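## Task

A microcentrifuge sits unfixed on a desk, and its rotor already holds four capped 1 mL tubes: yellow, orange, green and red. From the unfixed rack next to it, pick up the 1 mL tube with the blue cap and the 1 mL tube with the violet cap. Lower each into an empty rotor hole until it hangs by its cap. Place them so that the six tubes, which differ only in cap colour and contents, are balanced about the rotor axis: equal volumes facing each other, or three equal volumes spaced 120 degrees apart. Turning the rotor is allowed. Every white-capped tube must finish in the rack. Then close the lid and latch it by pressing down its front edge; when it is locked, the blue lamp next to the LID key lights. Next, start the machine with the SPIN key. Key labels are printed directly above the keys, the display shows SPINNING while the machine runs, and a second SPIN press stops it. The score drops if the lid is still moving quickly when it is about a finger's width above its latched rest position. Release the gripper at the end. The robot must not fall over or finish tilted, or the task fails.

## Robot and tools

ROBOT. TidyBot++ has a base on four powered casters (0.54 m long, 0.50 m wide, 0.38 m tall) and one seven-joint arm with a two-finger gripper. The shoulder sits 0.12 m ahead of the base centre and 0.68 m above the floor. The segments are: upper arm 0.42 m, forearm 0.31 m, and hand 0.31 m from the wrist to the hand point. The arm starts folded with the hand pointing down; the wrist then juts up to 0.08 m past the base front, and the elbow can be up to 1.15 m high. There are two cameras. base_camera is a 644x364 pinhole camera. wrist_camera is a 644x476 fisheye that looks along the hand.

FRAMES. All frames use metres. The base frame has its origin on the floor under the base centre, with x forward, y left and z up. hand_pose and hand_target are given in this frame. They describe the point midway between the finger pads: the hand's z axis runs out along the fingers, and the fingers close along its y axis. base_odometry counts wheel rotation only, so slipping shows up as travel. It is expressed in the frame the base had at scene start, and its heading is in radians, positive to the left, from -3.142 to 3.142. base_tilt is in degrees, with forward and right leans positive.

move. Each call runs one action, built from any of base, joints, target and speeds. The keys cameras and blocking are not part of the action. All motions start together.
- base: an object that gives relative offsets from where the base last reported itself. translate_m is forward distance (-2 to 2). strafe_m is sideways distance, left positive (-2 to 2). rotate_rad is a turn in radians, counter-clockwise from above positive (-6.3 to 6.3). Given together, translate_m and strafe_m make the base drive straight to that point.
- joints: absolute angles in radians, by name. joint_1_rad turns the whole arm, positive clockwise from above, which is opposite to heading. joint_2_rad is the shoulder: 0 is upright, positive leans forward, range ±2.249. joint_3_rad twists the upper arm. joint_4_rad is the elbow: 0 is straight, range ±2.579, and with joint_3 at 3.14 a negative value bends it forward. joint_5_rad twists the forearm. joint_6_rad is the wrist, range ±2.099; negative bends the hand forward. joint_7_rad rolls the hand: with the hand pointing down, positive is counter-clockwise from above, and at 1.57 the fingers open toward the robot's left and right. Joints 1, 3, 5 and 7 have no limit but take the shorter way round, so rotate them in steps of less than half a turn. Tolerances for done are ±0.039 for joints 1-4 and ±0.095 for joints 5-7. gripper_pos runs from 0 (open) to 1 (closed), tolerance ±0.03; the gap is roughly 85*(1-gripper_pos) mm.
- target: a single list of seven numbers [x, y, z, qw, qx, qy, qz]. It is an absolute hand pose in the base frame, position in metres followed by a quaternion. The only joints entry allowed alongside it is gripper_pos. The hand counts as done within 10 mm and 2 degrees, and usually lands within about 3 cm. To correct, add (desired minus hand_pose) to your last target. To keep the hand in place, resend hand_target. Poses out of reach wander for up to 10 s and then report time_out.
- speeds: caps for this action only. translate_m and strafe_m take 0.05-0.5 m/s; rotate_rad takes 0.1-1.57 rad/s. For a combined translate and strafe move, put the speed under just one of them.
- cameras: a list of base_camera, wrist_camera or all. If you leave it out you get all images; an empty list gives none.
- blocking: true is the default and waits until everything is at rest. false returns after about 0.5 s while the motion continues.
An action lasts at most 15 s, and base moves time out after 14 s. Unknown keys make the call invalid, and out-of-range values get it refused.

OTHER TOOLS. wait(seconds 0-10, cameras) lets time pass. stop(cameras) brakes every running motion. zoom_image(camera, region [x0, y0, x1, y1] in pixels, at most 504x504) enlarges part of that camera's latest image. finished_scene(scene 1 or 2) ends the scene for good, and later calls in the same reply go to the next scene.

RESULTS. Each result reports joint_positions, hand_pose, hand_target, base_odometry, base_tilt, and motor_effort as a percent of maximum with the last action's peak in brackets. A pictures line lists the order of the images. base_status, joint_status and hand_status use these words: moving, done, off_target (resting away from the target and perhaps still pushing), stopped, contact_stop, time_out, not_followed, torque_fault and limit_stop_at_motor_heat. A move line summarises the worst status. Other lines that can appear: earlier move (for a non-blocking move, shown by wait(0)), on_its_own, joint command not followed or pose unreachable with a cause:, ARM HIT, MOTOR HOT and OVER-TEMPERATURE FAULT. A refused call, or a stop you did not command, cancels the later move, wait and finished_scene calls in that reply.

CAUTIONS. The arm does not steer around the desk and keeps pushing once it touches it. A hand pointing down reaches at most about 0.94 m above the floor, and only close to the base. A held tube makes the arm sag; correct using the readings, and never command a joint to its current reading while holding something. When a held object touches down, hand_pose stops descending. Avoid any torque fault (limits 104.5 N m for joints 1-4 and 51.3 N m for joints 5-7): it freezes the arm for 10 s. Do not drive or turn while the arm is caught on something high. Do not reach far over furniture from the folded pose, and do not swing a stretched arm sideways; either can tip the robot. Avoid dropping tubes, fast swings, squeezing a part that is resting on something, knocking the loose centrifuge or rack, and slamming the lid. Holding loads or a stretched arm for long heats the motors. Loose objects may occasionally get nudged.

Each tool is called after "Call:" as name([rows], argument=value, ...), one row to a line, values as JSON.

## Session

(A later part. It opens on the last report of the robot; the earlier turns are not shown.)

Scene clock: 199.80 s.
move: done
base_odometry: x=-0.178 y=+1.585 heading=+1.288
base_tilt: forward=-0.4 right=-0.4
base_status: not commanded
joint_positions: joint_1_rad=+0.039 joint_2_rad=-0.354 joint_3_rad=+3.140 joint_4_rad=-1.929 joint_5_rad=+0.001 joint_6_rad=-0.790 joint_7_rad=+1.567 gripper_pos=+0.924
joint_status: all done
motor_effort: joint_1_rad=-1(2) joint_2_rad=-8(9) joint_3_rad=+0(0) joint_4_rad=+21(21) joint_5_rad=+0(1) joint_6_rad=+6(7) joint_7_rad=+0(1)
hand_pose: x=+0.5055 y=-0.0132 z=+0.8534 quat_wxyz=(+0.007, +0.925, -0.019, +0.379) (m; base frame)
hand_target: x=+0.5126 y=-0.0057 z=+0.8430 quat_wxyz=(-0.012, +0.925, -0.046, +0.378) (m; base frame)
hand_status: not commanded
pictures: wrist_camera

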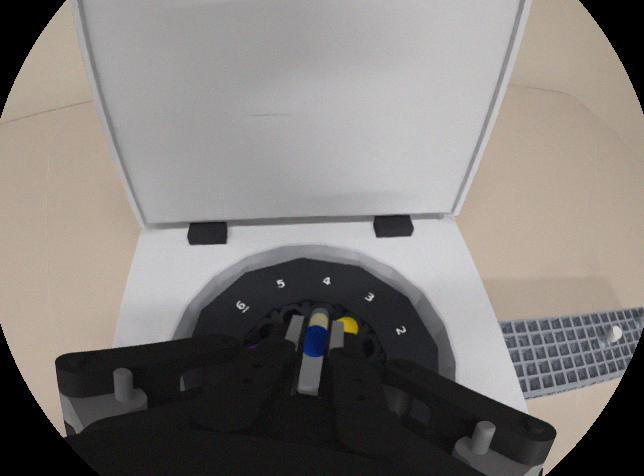

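Call:
move(joints={"joint_1_rad": 0.0500}, cameras=["wrist_camera"])

Call:
zoom_image(camera="wrist_camera", region=[300, 290, 350, 330])

Scene clock: 201.40 s.
move: done
base_odometry: x=-0.178 y=+1.585 heading=+1.288
base_tilt: forward=-0.3 right=-0.4
base_status: not commanded
joint_positions: joint_1_rad=+0.045 joint_2_rad=-0.354 joint_3_rad=+3.140 joint_4_rad=-1.929 joint_5_rad=+0.001 joint_6_rad=-0.790 joint_7_rad=+1.567 gripper_pos=+0.924
joint_status: all done
motor_effort: joint_1_rad=-2(2) joint_2_rad=-8(8) joint_3_rad=+0(1) joint_4_rad=+21(21) joint_5_rad=+0(0) joint_6_rad=+6(6) joint_7_rad=+0(1)
hand_pose: x=+0.5054 y=-0.0156 z=+0.8534 quat_wxyz=(+0.008, +0.925, -0.022, +0.379) (m; base frame)
hand_target: x=+0.5123 y=-0.0183 z=+0.8430 quat_wxyz=(-0.006, +0.924, -0.061, +0.378) (m; base frame)
hand_status: not commanded
pictures: wrist_camera

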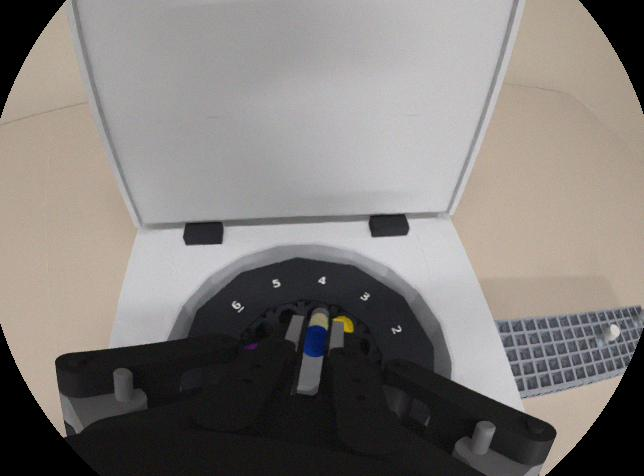

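Scaled by 10.080.

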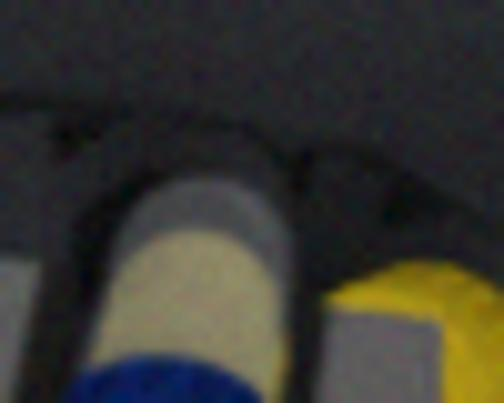

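Call:
move(joints={"joint_1_rad": 0.0205}, cameras=["wrist_camera"])

Call:
zoom_image(camera="wrist_camera", region=[300, 290, 350, 330])

Scene clock: 202.27 s.
move: done
base_odometry: x=-0.178 y=+1.585 heading=+1.288
base_tilt: forward=-0.4 right=-0.4
base_status: not commanded
joint_positions: joint_1_rad=+0.032 joint_2_rad=-0.354 joint_3_rad=+3.140 joint_4_rad=-1.929 joint_5_rad=+0.001 joint_6_rad=-0.790 joint_7_rad=+1.567 gripper_pos=+0.924
joint_status: all done
motor_effort: joint_1_rad=-1(1) joint_2_rad=-8(8) joint_3_rad=+0(1) joint_4_rad=+21(21) joint_5_rad=+0(1) joint_6_rad=+6(6) joint_7_rad=-1(1)
hand_pose: x=+0.5056 y=-0.0104 z=+0.8534 quat_wxyz=(+0.006, +0.925, -0.015, +0.379) (m; base frame)
hand_target: x=+0.5126 y=-0.0067 z=+0.8430 quat_wxyz=(-0.011, +0.925, -0.047, +0.378) (m; base frame)
hand_status: not commanded
pictures: wrist_camera

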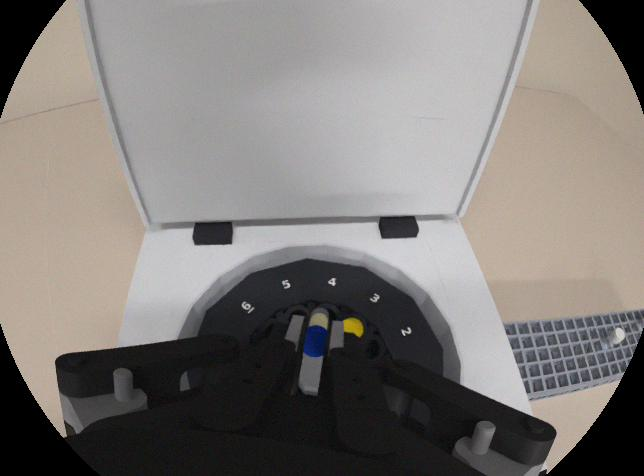

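Scaled by 10.080.

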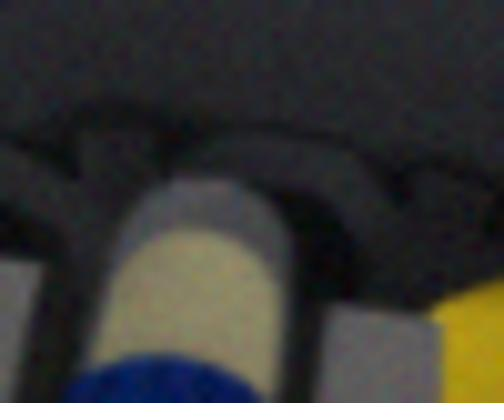

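Call:
move(joints={"joint_1_rad": 0.0485}, cameras=["wrist_camera"])

Call:
zoom_image(camera="wrist_camera", region=[300, 290, 350, 330])

Scene clock: 203.23 s.
move: done
base_odometry: x=-0.178 y=+1.585 heading=+1.288
base_tilt: forward=-0.4 right=-0.4
base_status: not commanded
joint_positions: joint_1_rad=+0.041 joint_2_rad=-0.354 joint_3_rad=+3.140 joint_4_rad=-1.929 joint_5_rad=+0.001 joint_6_rad=-0.790 joint_7_rad=+1.567 gripper_pos=+0.924
joint_status: all done
motor_effort: joint_1_rad=-1(2) joint_2_rad=-8(8) joint_3_rad=+0(1) joint_4_rad=+20(21) joint_5_rad=+0(1) joint_6_rad=+6(7) joint_7_rad=+0(1)
hand_pose: x=+0.5055 y=-0.0137 z=+0.8534 quat_wxyz=(+0.007, +0.925, -0.019, +0.379) (m; base frame)
hand_target: x=+0.5123 y=-0.0177 z=+0.8430 quat_wxyz=(-0.006, +0.924, -0.060, +0.378) (m; base frame)
hand_status: not commanded
pictures: wrist_camera

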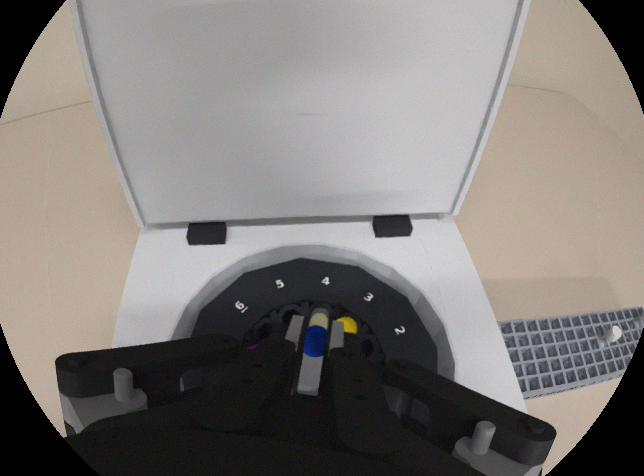

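Scaled by 10.080.

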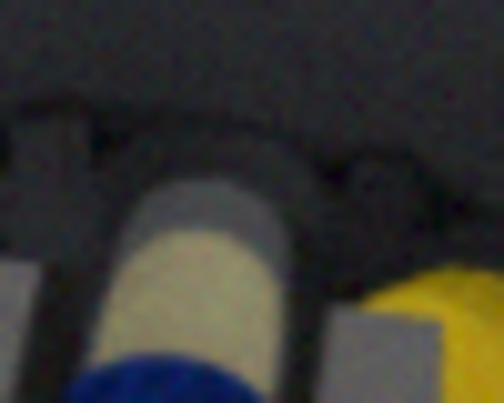

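Call:
move(joints={"joint_2_rad": -0.325, "joint_6_rad": -0.749}, cameras=["wrist_camera"])

Call:
zoom_image(camera="wrist_camera", region=[300, 290, 350, 330])

Scene clock: 204.33 s.
move: done
base_odometry: x=-0.178 y=+1.585 heading=+1.288
base_tilt: forward=-0.4 right=-0.3
base_status: not commanded
joint_positions: joint_1_rad=+0.041 joint_2_rad=-0.347 joint_3_rad=+3.140 joint_4_rad=-1.929 joint_5_rad=+0.001 joint_6_rad=-0.788 joint_7_rad=+1.567 gripper_pos=+0.924
joint_status: all done
motor_effort: joint_1_rad=-1(2) joint_2_rad=-8(9) joint_3_rad=+0(1) joint_4_rad=+21(21) joint_5_rad=+0(1) joint_6_rad=+6(6) joint_7_rad=-1(1)
hand_pose: x=+0.5070 y=-0.0138 z=+0.8510 quat_wxyz=(+0.007, +0.926, -0.019, +0.376) (m; base frame)
hand_target: x=+0.5143 y=-0.0178 z=+0.8395 quat_wxyz=(-0.006, +0.925, -0.060, +0.374) (m; base frame)
hand_status: not commanded
pictures: wrist_camera

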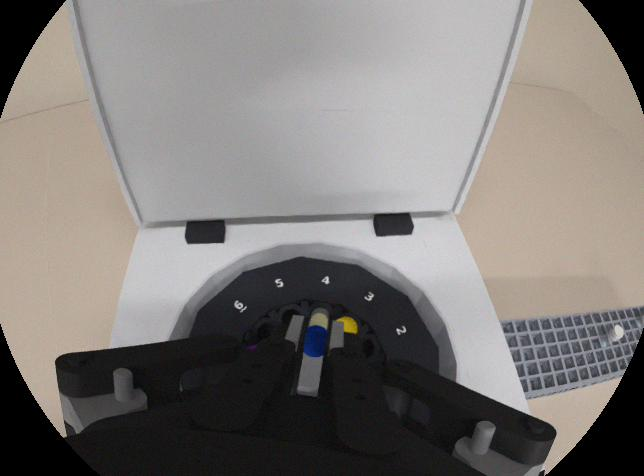

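Scaled by 10.080.

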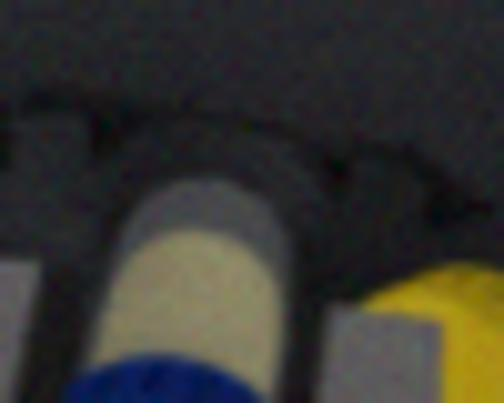

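Call:
move(joints={"joint_2_rad": -0.308, "joint_6_rad": -0.743}, cameras=["wrist_camera"])

Call:
zoom_image(camera="wrist_camera", region=[300, 290, 350, 330])

Scene clock: 205.27 s.
move: done
base_odometry: x=-0.178 y=+1.585 heading=+1.288
base_tilt: forward=-0.4 right=-0.3
base_status: not commanded
joint_positions: joint_1_rad=+0.041 joint_2_rad=-0.330 joint_3_rad=+3.140 joint_4_rad=-1.929 joint_5_rad=+0.001 joint_6_rad=-0.781 joint_7_rad=+1.567 gripper_pos=+0.924
joint_status: all done
motor_effort: joint_1_rad=-1(2) joint_2_rad=-9(10) joint_3_rad=+0(0) joint_4_rad=+20(21) joint_5_rad=+0(0) joint_6_rad=+6(7) joint_7_rad=-1(1)
hand_pose: x=+0.5114 y=-0.0140 z=+0.8460 quat_wxyz=(+0.007, +0.928, -0.019, +0.372) (m; base frame)
hand_target: x=+0.5183 y=-0.0180 z=+0.8341 quat_wxyz=(-0.006, +0.927, -0.060, +0.369) (m; base frame)
hand_status: not commanded
pictures: wrist_camera

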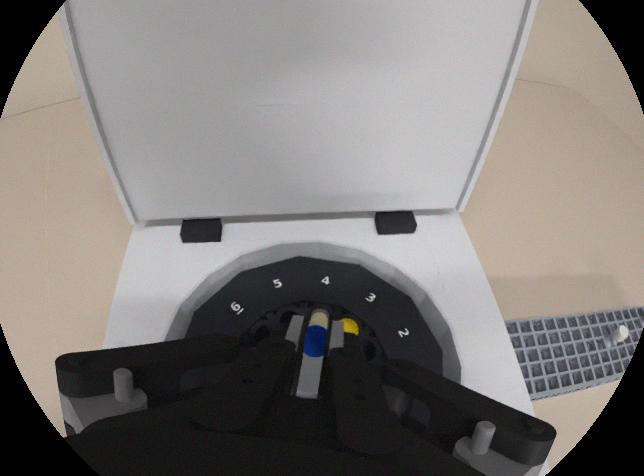

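Scaled by 10.080.

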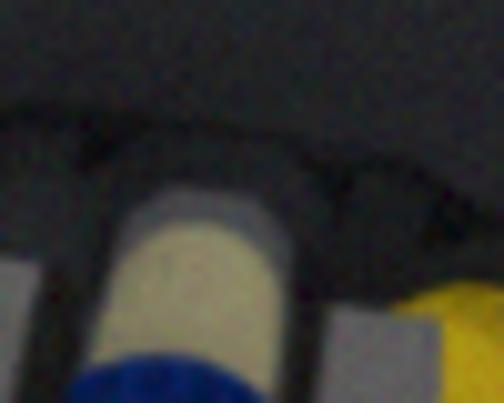

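Call:
move(joints={"joint_2_rad": -0.289, "joint_6_rad": -0.733}, cameras=["wrist_camera"])

Call:
zoom_image(camera="wrist_camera", region=[280, 270, 370, 345])

Scene clock: 206.10 s.
move: done
base_odometry: x=-0.178 y=+1.585 heading=+1.288
base_tilt: forward=-0.3 right=-0.3
base_status: not commanded
joint_positions: joint_1_rad=+0.041 joint_2_rad=-0.312 joint_3_rad=+3.140 joint_4_rad=-1.929 joint_5_rad=+0.001 joint_6_rad=-0.770 joint_7_rad=+1.567 gripper_pos=+0.924
joint_status: all done
motor_effort: joint_1_rad=-1(2) joint_2_rad=-9(10) joint_3_rad=+0(1) joint_4_rad=+20(21) joint_5_rad=+0(1) joint_6_rad=+5(7) joint_7_rad=+0(1)
hand_pose: x=+0.5169 y=-0.0142 z=+0.8409 quat_wxyz=(+0.007, +0.930, -0.019, +0.368) (m; base frame)
hand_target: x=+0.5234 y=-0.0183 z=+0.8285 quat_wxyz=(-0.006, +0.929, -0.060, +0.365) (m; base frame)
hand_status: not commanded
pictures: wrist_camera

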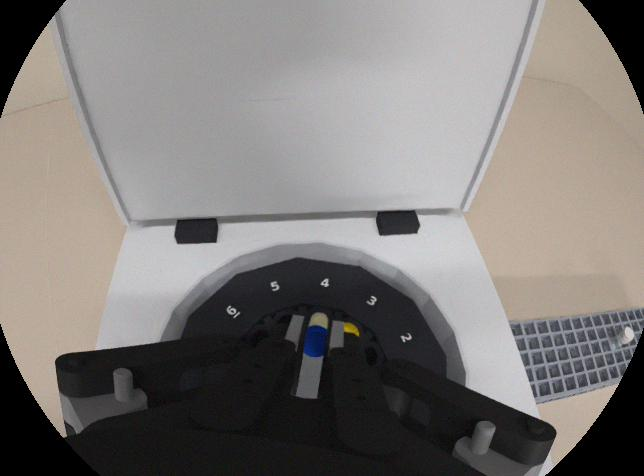

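Scaled by 5.600.

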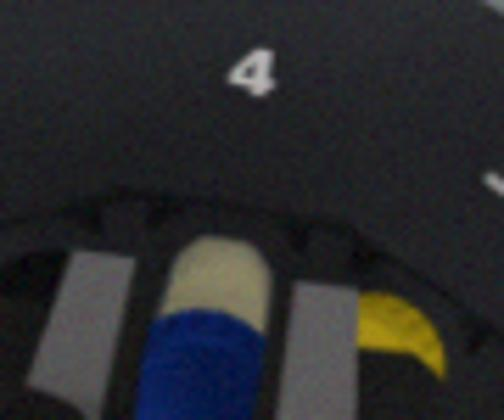

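Call:
move(joints={"joint_2_rad": -0.281, "joint_6_rad": -0.729}, cameras=["wrist_camera"])

Call:
zoom_image(camera="wrist_camera", region=[280, 270, 370, 345])

Scene clock: 207.03 s.
move: done
base_odometry: x=-0.178 y=+1.585 heading=+1.288
base_tilt: forward=-0.4 right=-0.3
base_status: not commanded
joint_positions: joint_1_rad=+0.041 joint_2_rad=-0.305 joint_3_rad=+3.140 joint_4_rad=-1.929 joint_5_rad=+0.001 joint_6_rad=-0.766 joint_7_rad=+1.567 gripper_pos=+0.924
joint_status: all done
motor_effort: joint_1_rad=-1(2) joint_2_rad=-9(10) joint_3_rad=+0(0) joint_4_rad=+20(21) joint_5_rad=+0(0) joint_6_rad=+5(7) joint_7_rad=+0(1)
hand_pose: x=+0.5187 y=-0.0142 z=+0.8392 quat_wxyz=(+0.007, +0.930, -0.019, +0.367) (m; base frame)
hand_target: x=+0.5255 y=-0.0184 z=+0.8261 quat_wxyz=(-0.006, +0.930, -0.060, +0.363) (m; base frame)
hand_status: not commanded
pictures: wrist_camera

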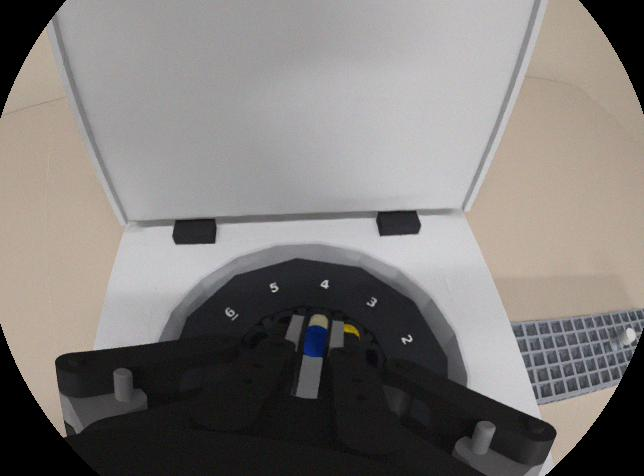

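Scaled by 5.600.

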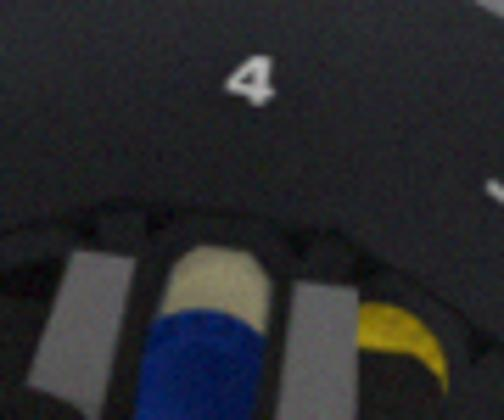

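Call:
move(joints={"gripper_pos": 0.86}, cameras=[])

Call:
move(joints={"gripper_pos": 0.8}, cameras=["wrist_camera"])

Call:
zoom_image(camera="wrist_camera", region=[280, 270, 370, 345])

Scene clock: 207.63 s.
move: done
base_odometry: x=-0.178 y=+1.585 heading=+1.288
base_tilt: forward=-0.4 right=-0.4
base_status: not commanded
joint_positions: joint_1_rad=+0.041 joint_2_rad=-0.305 joint_3_rad=+3.140 joint_4_rad=-1.929 joint_5_rad=+0.001 joint_6_rad=-0.766 joint_7_rad=+1.567 gripper_pos=+0.860
joint_status: all done
motor_effort: joint_1_rad=-1(1) joint_2_rad=-10(10) joint_3_rad=+0(0) joint_4_rad=+21(21) joint_5_rad=+0(0) joint_6_rad=+6(6) joint_7_rad=-1(1)
hand_pose: x=+0.5187 y=-0.0142 z=+0.8392 quat_wxyz=(+0.007, +0.930, -0.020, +0.367) (m; base frame)
hand_target: x=+0.5255 y=-0.0184 z=+0.8261 quat_wxyz=(-0.006, +0.930, -0.060, +0.363) (m; base frame)
hand_status: not commanded
pictures: none
No camera images: "cameras" was empty.

Scene clock: 208.10 s.
move: done
base_odometry: x=-0.178 y=+1.585 heading=+1.288
base_tilt: forward=-0.3 right=-0.4
base_status: not commanded
joint_positions: joint_1_rad=+0.041 joint_2_rad=-0.305 joint_3_rad=+3.140 joint_4_rad=-1.929 joint_5_rad=+0.001 joint_6_rad=-0.766 joint_7_rad=+1.567 gripper_pos=+0.800
joint_status: all done
motor_effort: joint_1_rad=-1(1) joint_2_rad=-10(10) joint_3_rad=+0(0) joint_4_rad=+21(21) joint_5_rad=+0(0) joint_6_rad=+6(6) joint_7_rad=-1(1)
hand_pose: x=+0.5187 y=-0.0142 z=+0.8392 quat_wxyz=(+0.007, +0.930, -0.020, +0.367) (m; base frame)
hand_target: x=+0.5255 y=-0.0184 z=+0.8261 quat_wxyz=(-0.006, +0.930, -0.060, +0.363) (m; base frame)
hand_status: not commanded
pictures: wrist_camera

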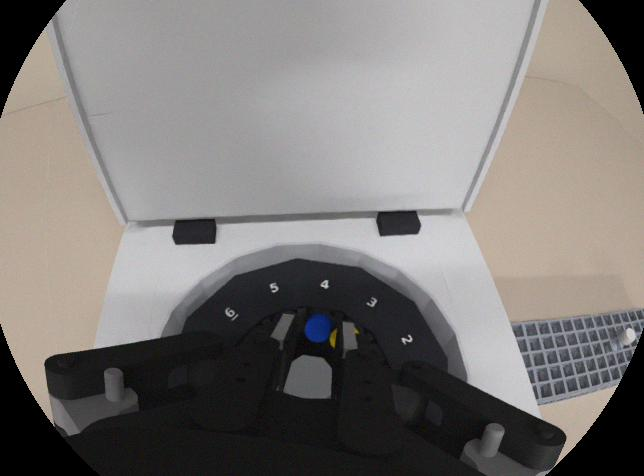

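Scaled by 5.600.

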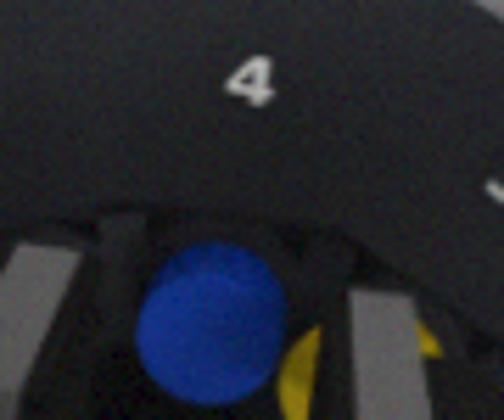

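Call:
move(joints={"joint_2_rad": -0.42, "joint_4_rad": -1.78, "joint_6_rad": -0.93}, cameras=["wrist_camera"])

Call:
zoom_image(camera="wrist_camera", region=[190, 250, 450, 450])

Scene clock: 209.47 s.
move: done
base_odometry: x=-0.178 y=+1.585 heading=+1.288
base_tilt: forward=-0.4 right=-0.4
base_status: not commanded
joint_positions: joint_1_rad=+0.041 joint_2_rad=-0.408 joint_3_rad=+3.140 joint_4_rad=-1.781 joint_5_rad=+0.001 joint_6_rad=-0.883 joint_7_rad=+1.567 gripper_pos=+0.800
joint_status: all done
motor_effort: joint_1_rad=-1(2) joint_2_rad=-6(12) joint_3_rad=+0(1) joint_4_rad=+21(22) joint_5_rad=+1(1) joint_6_rad=+7(7) joint_7_rad=-1(1)
hand_pose: x=+0.5011 y=-0.0135 z=+0.9331 quat_wxyz=(+0.008, +0.903, -0.019, +0.429) (m; base frame)
hand_target: x=+0.4887 y=-0.0166 z=+0.9267 quat_wxyz=(-0.007, +0.909, -0.059, +0.413) (m; base frame)
hand_status: not commanded
pictures: wrist_camera

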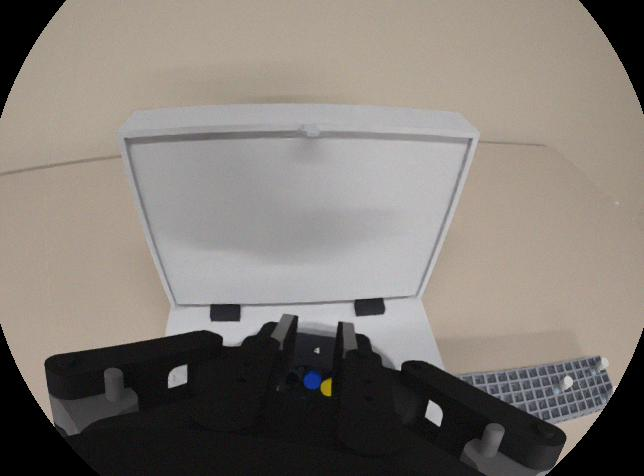

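Scaled by 1.938.

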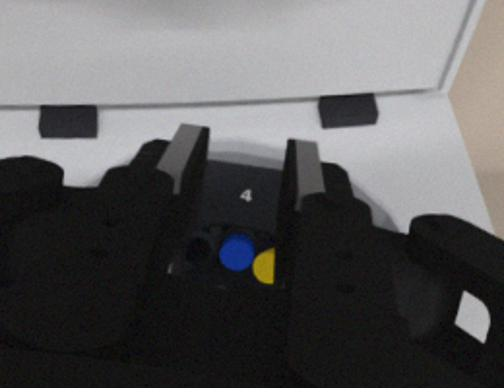

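Call:
zoom_image(camera="wrist_camera", region=[100, 80, 500, 330])

Call:
move(cameras=["base_camera"])

Scaled by 1.260.

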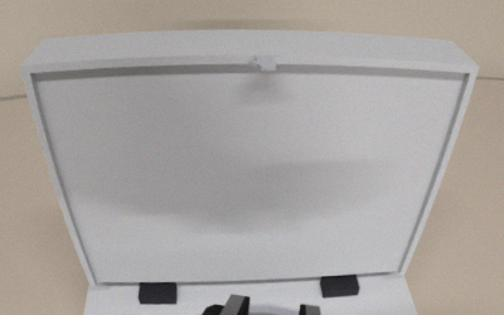

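Scene clock: 210.63 s.
base_odometry: x=-0.178 y=+1.585 heading=+1.288
base_tilt: forward=-0.3 right=-0.3
base_status: not commanded
joint_positions: joint_1_rad=+0.041 joint_2_rad=-0.408 joint_3_rad=+3.140 joint_4_rad=-1.781 joint_5_rad=+0.001 joint_6_rad=-0.884 joint_7_rad=+1.567 gripper_pos=+0.800
joint_status: all done
motor_effort: joint_1_rad=-1(2) joint_2_rad=-6(12) joint_3_rad=+0(1) joint_4_rad=+21(22) joint_5_rad=+0(1) joint_6_rad=+6(7) joint_7_rad=-1(1)
hand_pose: x=+0.5009 y=-0.0135 z=+0.9329 quat_wxyz=(+0.008, +0.903, -0.019, +0.428) (m; base frame)
hand_target: x=+0.4887 y=-0.0166 z=+0.9267 quat_wxyz=(-0.007, +0.909, -0.059, +0.413) (m; base frame)
hand_status: not commanded
pictures: base_camera

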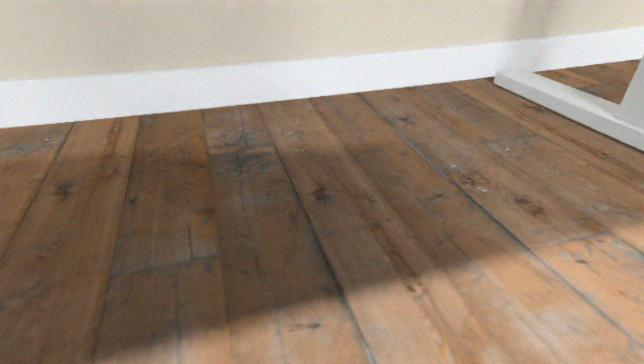

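Call:
move(joints={"joint_2_rad": -0.125, "joint_4_rad": -1.195, "joint_6_rad": -1.975, "gripper_pos": 1.0}, cameras=["wrist_camera"])

Call:
zoom_image(camera="wrist_camera", region=[130, 60, 520, 420])

Scene clock: 216.67 s.
move: done
base_odometry: x=-0.178 y=+1.585 heading=+1.288
base_tilt: forward=-0.4 right=-0.4
base_status: not commanded
joint_positions: joint_1_rad=+0.041 joint_2_rad=-0.149 joint_3_rad=+3.140 joint_4_rad=-1.206 joint_5_rad=+0.001 joint_6_rad=-1.928 joint_7_rad=+1.567 gripper_pos=+0.999
joint_status: all done
motor_effort: joint_1_rad=-1(2) joint_2_rad=-10(12) joint_3_rad=+0(1) joint_4_rad=+16(22) joint_5_rad=+0(1) joint_6_rad=+1(8) joint_7_rad=+0(2)
hand_pose: x=+0.3786 y=-0.0089 z=+0.9451 quat_wxyz=(+0.002, +0.997, -0.021, +0.078) (m; base frame)
hand_target: x=+0.3721 y=-0.0109 z=+0.9404 quat_wxyz=(-0.001, +0.997, -0.065, +0.048) (m; base frame)
hand_status: not commanded
pictures: wrist_camera

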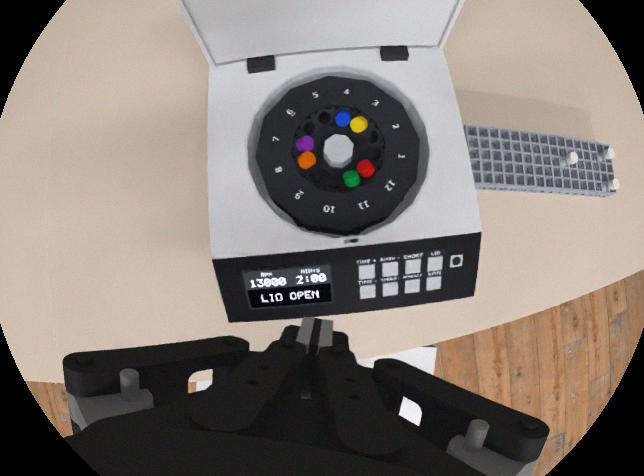

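Scaled by 1.292.

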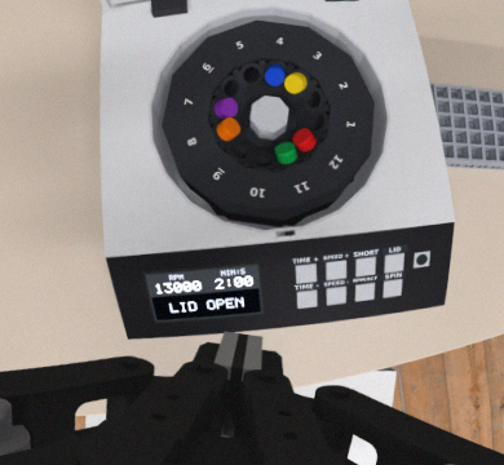

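Call:
move()

Scene clock: 217.43 s.
base_odometry: x=-0.178 y=+1.585 heading=+1.288
base_tilt: forward=-0.4 right=-0.4
base_status: not commanded
joint_positions: joint_1_rad=+0.041 joint_2_rad=-0.149 joint_3_rad=+3.140 joint_4_rad=-1.206 joint_5_rad=+0.001 joint_6_rad=-1.930 joint_7_rad=+1.567 gripper_pos=+0.999
joint_status: all done
motor_effort: joint_1_rad=-1(2) joint_2_rad=-10(12) joint_3_rad=+0(1) joint_4_rad=+16(22) joint_5_rad=+0(1) joint_6_rad=+2(8) joint_7_rad=+0(2)
hand_pose: x=+0.3779 y=-0.0089 z=+0.9450 quat_wxyz=(+0.002, +0.997, -0.021, +0.077) (m; base frame)
hand_target: x=+0.3721 y=-0.0109 z=+0.9404 quat_wxyz=(-0.001, +0.997, -0.065, +0.048) (m; base frame)
hand_status: not commanded
pictures: base_camera, wrist_camera

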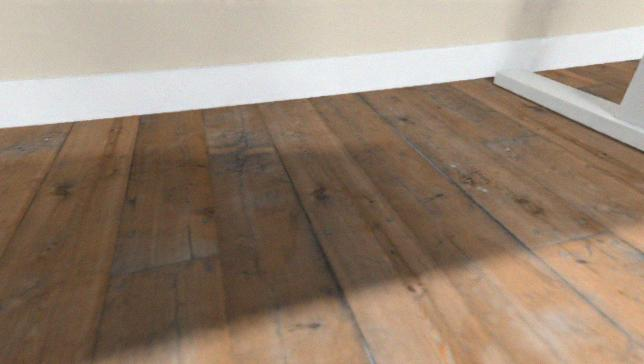

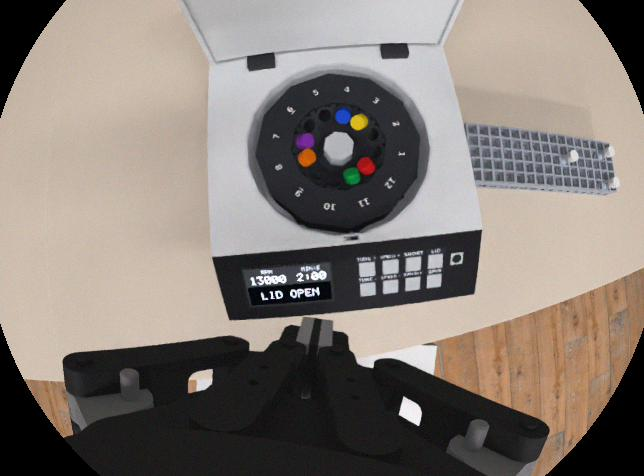

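Call:
move(joints={"joint_2_rad": -0.425, "joint_4_rad": -1.34, "joint_6_rad": -1.34}, cameras=["wrist_camera"])

Scene clock: 221.10 s.
move: done
base_odometry: x=-0.178 y=+1.585 heading=+1.288
base_tilt: forward=-0.4 right=-0.4
base_status: not commanded
joint_positions: joint_1_rad=+0.041 joint_2_rad=-0.414 joint_3_rad=+3.140 joint_4_rad=-1.316 joint_5_rad=+0.001 joint_6_rad=-1.382 joint_7_rad=+1.567 gripper_pos=+0.999
joint_status: all done
motor_effort: joint_1_rad=-1(2) joint_2_rad=-3(13) joint_3_rad=+0(0) joint_4_rad=+17(18) joint_5_rad=+0(1) joint_6_rad=+6(7) joint_7_rad=-1(1)
hand_pose: x=+0.4315 y=-0.0108 z=+1.0583 quat_wxyz=(+0.008, +0.909, -0.019, +0.416) (m; base frame)
hand_target: x=+0.4356 y=-0.0140 z=+1.0601 quat_wxyz=(-0.007, +0.901, -0.058, +0.429) (m; base frame)
hand_status: not commanded
pictures: wrist_camera

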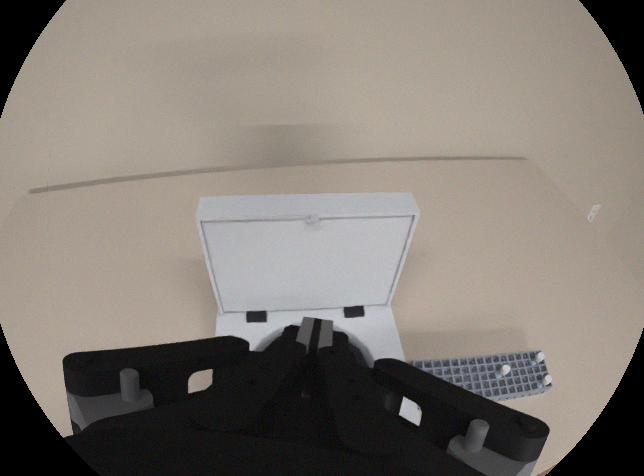

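Call:
zoom_image(camera="wrist_camera", region=[180, 170, 440, 350])

Scaled by 1.938.

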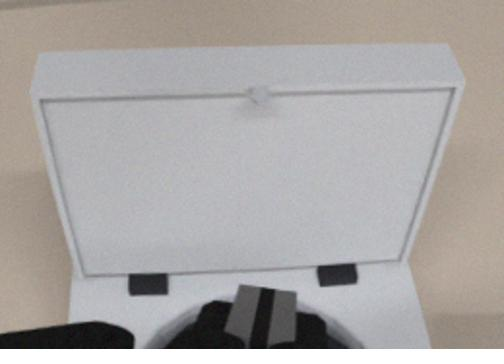

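Call:
move(joints={"joint_1_rad": -0.133, "joint_2_rad": -0.81, "joint_4_rad": -2.13, "joint_6_rad": -0.56}, cameras=["wrist_camera"])

Call:
zoom_image(camera="wrist_camera", region=[100, 60, 500, 360])

Scene clock: 225.33 s.
move: done
base_odometry: x=-0.178 y=+1.585 heading=+1.288
base_tilt: forward=-0.4 right=-0.4
base_status: not commanded
joint_positions: joint_1_rad=-0.110 joint_2_rad=-0.785 joint_3_rad=+3.140 joint_4_rad=-2.105 joint_5_rad=+0.001 joint_6_rad=-0.601 joint_7_rad=+1.567 gripper_pos=+0.999
joint_status: all done
motor_effort: joint_1_rad=-1(2) joint_2_rad=+4(5) joint_3_rad=+1(1) joint_4_rad=+22(23) joint_5_rad=+0(1) joint_6_rad=+8(9) joint_7_rad=-1(1)
hand_pose: x=+0.4164 y=+0.0347 z=+0.9508 quat_wxyz=(-0.032, +0.818, +0.044, +0.572) (m; base frame)
hand_target: x=+0.4125 y=+0.0406 z=+0.9552 quat_wxyz=(-0.063, +0.807, +0.021, +0.586) (m; base frame)
hand_status: not commanded
pictures: wrist_camera

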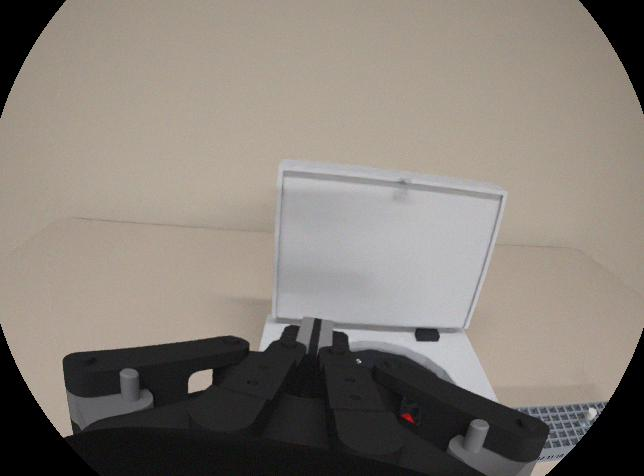

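Scaled by 1.260.

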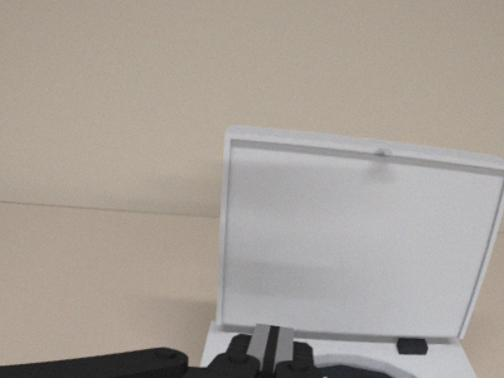

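Call:
zoom_image(camera="wrist_camera", region=[260, 150, 400, 250])

Call:
zoom_image(camera="wrist_camera", region=[380, 150, 520, 250])

Call:
zoom_image(camera="wrist_camera", region=[250, 280, 510, 460])

Scaled by 3.600.

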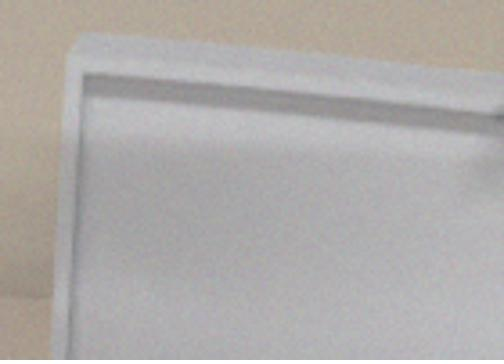

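Scaled by 3.600.

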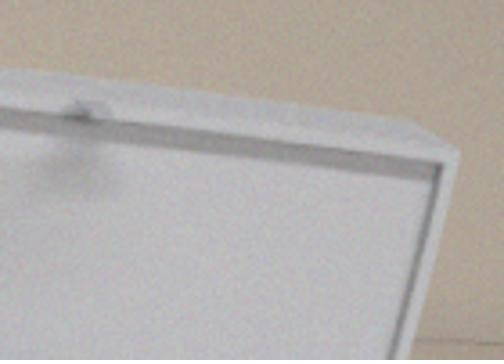

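Scaled by 1.938.

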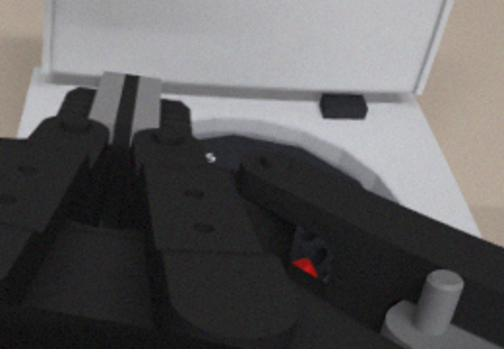

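Call:
move(joints={"joint_4_rad": -0.935, "joint_6_rad": -1.70, "joint_7_rad": -0.08, "gripper_pos": 0.41}, cameras=["wrist_camera"])

Scene clock: 233.53 s.
move: done
base_odometry: x=-0.178 y=+1.585 heading=+1.288
base_tilt: forward=-0.4 right=-0.4
base_status: not commanded
joint_positions: joint_1_rad=-0.110 joint_2_rad=-0.792 joint_3_rad=+3.140 joint_4_rad=-0.947 joint_5_rad=+0.001 joint_6_rad=-1.651 joint_7_rad=-0.001 gripper_pos=+0.410
joint_status: all done
motor_effort: joint_1_rad=-1(2) joint_2_rad=+17(18) joint_3_rad=+0(1) joint_4_rad=+8(23) joint_5_rad=+0(1) joint_6_rad=+8(10) joint_7_rad=+1(2)
hand_pose: x=+0.1703 y=+0.0075 z=+1.2154 quat_wxyz=(-0.461, +0.585, -0.524, +0.413) (m; base frame)
hand_target: x=+0.1542 y=+0.0061 z=+1.2056 quat_wxyz=(-0.476, +0.574, -0.544, +0.384) (m; base frame)
hand_status: not commanded
pictures: wrist_camera

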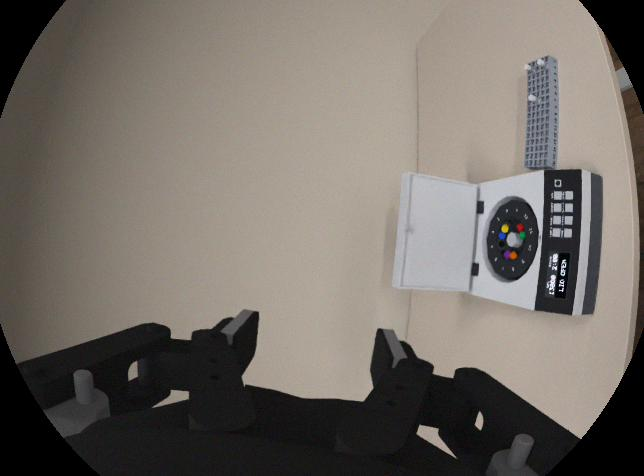

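Call:
zoom_image(camera="wrist_camera", region=[180, 290, 460, 430])

Call:
zoom_image(camera="wrist_camera", region=[380, 150, 620, 330])

Scaled by 1.800.

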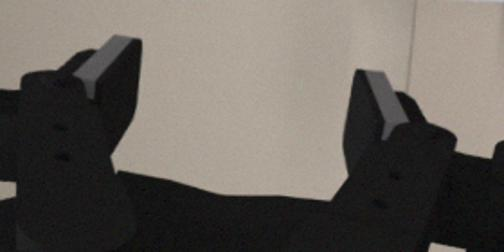

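Scaled by 2.100.

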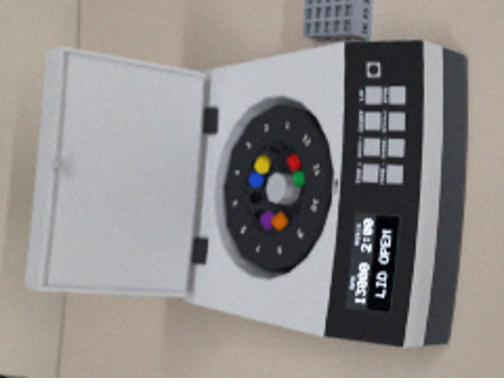

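Call:
move(joints={"joint_2_rad": 0.185, "joint_4_rad": -0.697, "joint_6_rad": -1.793}, cameras=["wrist_camera"])

Call:
zoom_image(camera="wrist_camera", region=[140, 100, 500, 400])

Scene clock: 239.40 s.
move: done
base_odometry: x=-0.178 y=+1.585 heading=+1.288
base_tilt: forward=-0.4 right=-0.3
base_status: not commanded
joint_positions: joint_1_rad=-0.110 joint_2_rad=+0.175 joint_3_rad=+3.140 joint_4_rad=-0.708 joint_5_rad=+0.001 joint_6_rad=-1.747 joint_7_rad=-0.003 gripper_pos=+0.410
joint_status: all done
motor_effort: joint_1_rad=-1(2) joint_2_rad=-22(25) joint_3_rad=+0(1) joint_4_rad=+15(17) joint_5_rad=+0(1) joint_6_rad=+4(9) joint_7_rad=+0(1)
hand_pose: x=+0.5847 y=+0.0531 z=+1.0241 quat_wxyz=(-0.189, +0.720, -0.646, +0.169) (m; base frame)
hand_target: x=+0.5749 y=+0.0623 z=+1.0172 quat_wxyz=(-0.180, +0.706, -0.669, +0.145) (m; base frame)
hand_status: not commanded
pictures: wrist_camera

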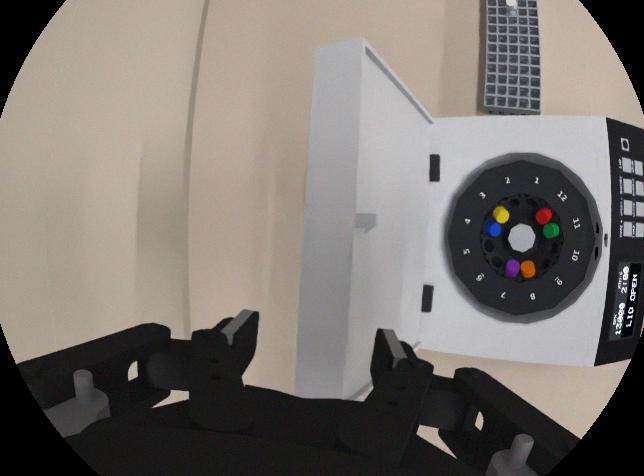

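Scaled by 1.400.

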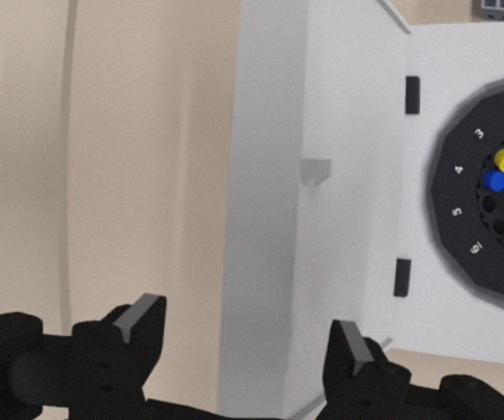

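Call:
zoom_image(camera="wrist_camera", region=[230, 20, 430, 220])

Call:
zoom_image(camera="wrist_camera", region=[230, 230, 430, 430])

Scaled by 2.520.

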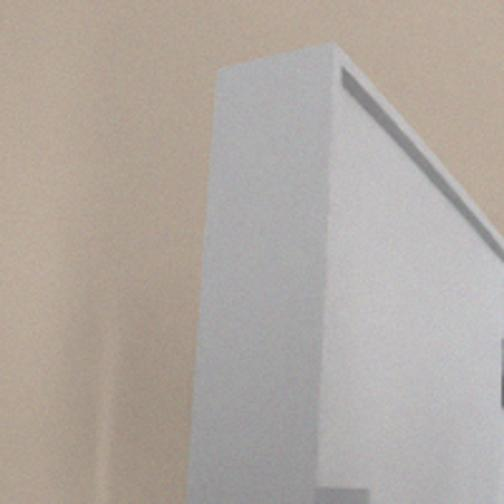

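Scaled by 2.520.

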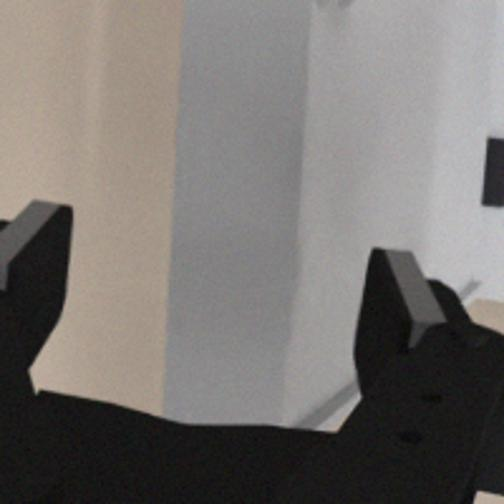

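Call:
move(joints={"joint_2_rad": 0.135, "joint_4_rad": -0.855, "joint_6_rad": -1.603}, cameras=["wrist_camera"])

Scene clock: 242.07 s.
move: done
base_odometry: x=-0.178 y=+1.585 heading=+1.288
base_tilt: forward=-0.3 right=-0.4
base_status: not commanded
joint_positions: joint_1_rad=-0.110 joint_2_rad=+0.165 joint_3_rad=+3.140 joint_4_rad=-0.834 joint_5_rad=+0.001 joint_6_rad=-1.643 joint_7_rad=-0.003 gripper_pos=+0.410
joint_status: all done
motor_effort: joint_1_rad=-1(2) joint_2_rad=-22(24) joint_3_rad=+0(1) joint_4_rad=+17(17) joint_5_rad=+0(1) joint_6_rad=+4(5) joint_7_rad=+0(1)
hand_pose: x=+0.5986 y=+0.0547 z=+0.9936 quat_wxyz=(-0.184, +0.721, -0.647, +0.165) (m; base frame)
hand_target: x=+0.5963 y=+0.0652 z=+1.0056 quat_wxyz=(-0.211, +0.698, -0.662, +0.170) (m; base frame)
hand_status: not commanded
pictures: wrist_camera

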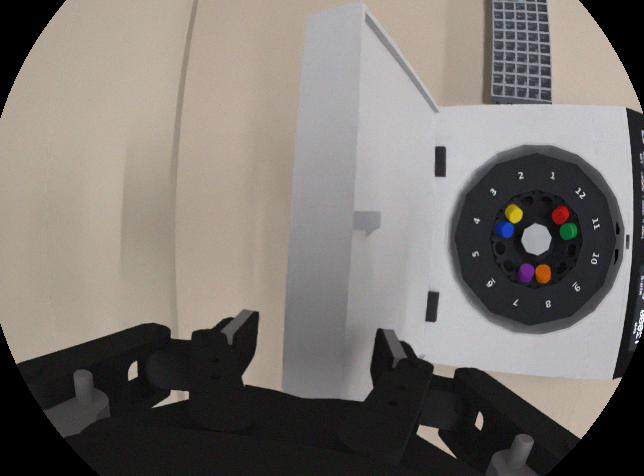

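Call:
move(joints={"joint_2_rad": 0.095, "joint_4_rad": -0.978, "joint_6_rad": -1.499}, cameras=["wrist_camera"])

Call:
zoom_image(camera="wrist_camera", region=[200, 200, 440, 440])

Scene clock: 243.33 s.
move: done
base_odometry: x=-0.178 y=+1.585 heading=+1.288
base_tilt: forward=-0.4 right=-0.4
base_status: not commanded
joint_positions: joint_1_rad=-0.110 joint_2_rad=+0.126 joint_3_rad=+3.140 joint_4_rad=-0.954 joint_5_rad=+0.001 joint_6_rad=-1.542 joint_7_rad=-0.003 gripper_pos=+0.410
joint_status: all done
motor_effort: joint_1_rad=-1(2) joint_2_rad=-22(23) joint_3_rad=+0(0) joint_4_rad=+18(18) joint_5_rad=+0(1) joint_6_rad=+4(5) joint_7_rad=+0(1)
hand_pose: x=+0.6005 y=+0.0550 z=+0.9767 quat_wxyz=(-0.191, +0.720, -0.645, +0.171) (m; base frame)
hand_target: x=+0.5985 y=+0.0655 z=+0.9886 quat_wxyz=(-0.219, +0.696, -0.660, +0.176) (m; base frame)
hand_status: not commanded
pictures: wrist_camera

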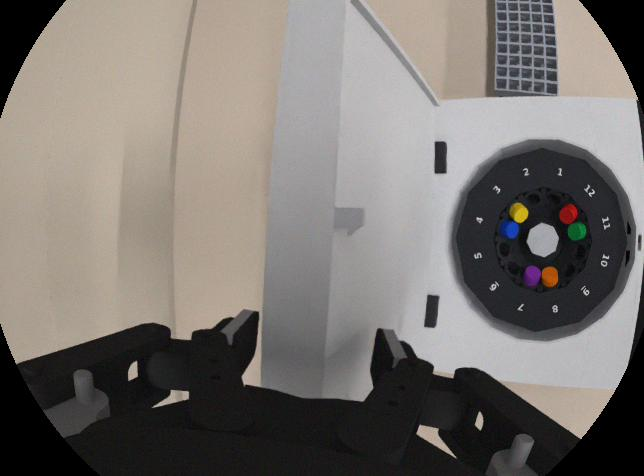

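Scaled by 2.100.

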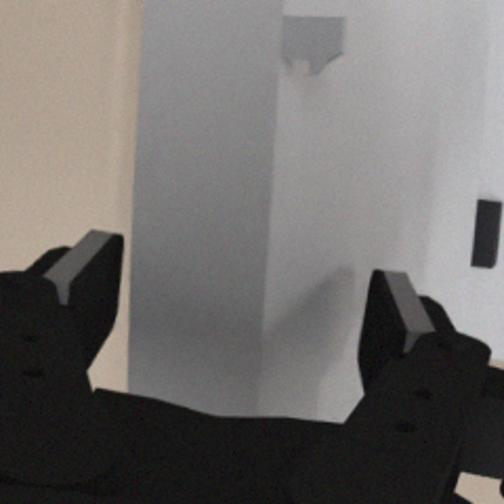

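Call:
move(joints={"joint_2_rad": 0.042, "joint_4_rad": -1.047, "joint_6_rad": -1.464}, cameras=["wrist_camera"])

Scene clock: 245.27 s.
move: done
base_odometry: x=-0.178 y=+1.585 heading=+1.288
base_tilt: forward=-0.4 right=-0.4
base_status: not commanded
joint_positions: joint_1_rad=-0.110 joint_2_rad=+0.070 joint_3_rad=+3.140 joint_4_rad=-1.021 joint_5_rad=+0.001 joint_6_rad=-1.496 joint_7_rad=-0.003 gripper_pos=+0.410
joint_status: all done
motor_effort: joint_1_rad=-1(2) joint_2_rad=-21(24) joint_3_rad=+0(0) joint_4_rad=+17(18) joint_5_rad=+0(1) joint_6_rad=+3(5) joint_7_rad=+0(1)
hand_pose: x=+0.5882 y=+0.0537 z=+0.9816 quat_wxyz=(-0.204, +0.716, -0.642, +0.182) (m; base frame)
hand_target: x=+0.5838 y=+0.0635 z=+0.9890 quat_wxyz=(-0.226, +0.694, -0.659, +0.182) (m; base frame)
hand_status: not commanded
pictures: wrist_camera

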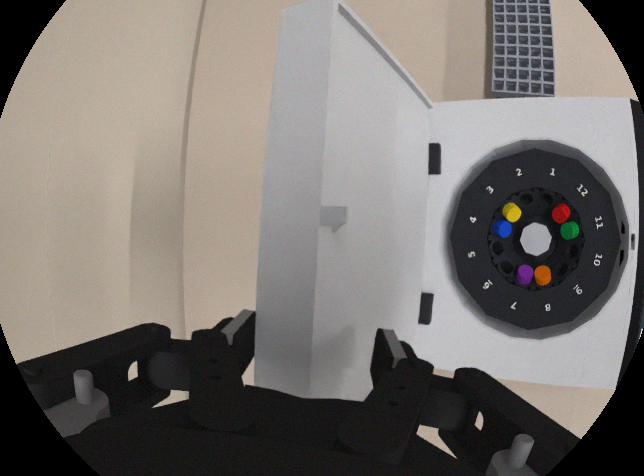

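Call:
move(joints={"joint_2_rad": -0.011, "joint_4_rad": -1.117, "joint_6_rad": -1.429}, cameras=["wrist_camera"])

Scene clock: 247.47 s.
move: done
base_odometry: x=-0.178 y=+1.585 heading=+1.288
base_tilt: forward=-0.3 right=-0.4
base_status: not commanded
joint_positions: joint_1_rad=-0.111 joint_2_rad=+0.015 joint_3_rad=+3.140 joint_4_rad=-1.089 joint_5_rad=+0.001 joint_6_rad=-1.457 joint_7_rad=-0.003 gripper_pos=+0.410
joint_status: all done
motor_effort: joint_1_rad=-2(2) joint_2_rad=-18(22) joint_3_rad=+0(1) joint_4_rad=+17(18) joint_5_rad=+0(1) joint_6_rad=+3(4) joint_7_rad=+0(1)
hand_pose: x=+0.5740 y=+0.0527 z=+0.9838 quat_wxyz=(-0.214, +0.714, -0.639, +0.191) (m; base frame)
hand_target: x=+0.5687 y=+0.0615 z=+0.9877 quat_wxyz=(-0.232, +0.692, -0.657, +0.188) (m; base frame)
hand_status: not commanded
pictures: wrist_camera

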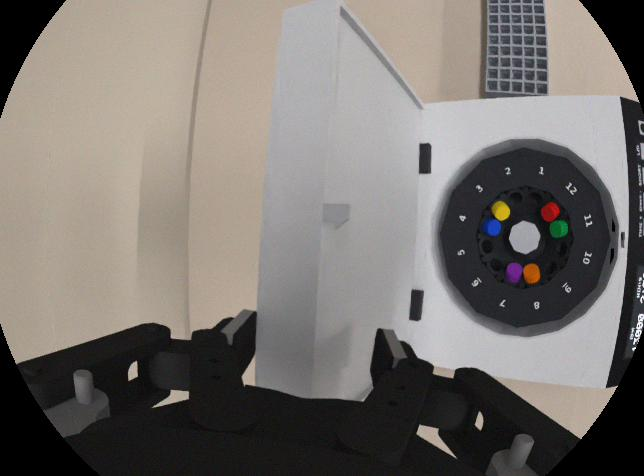

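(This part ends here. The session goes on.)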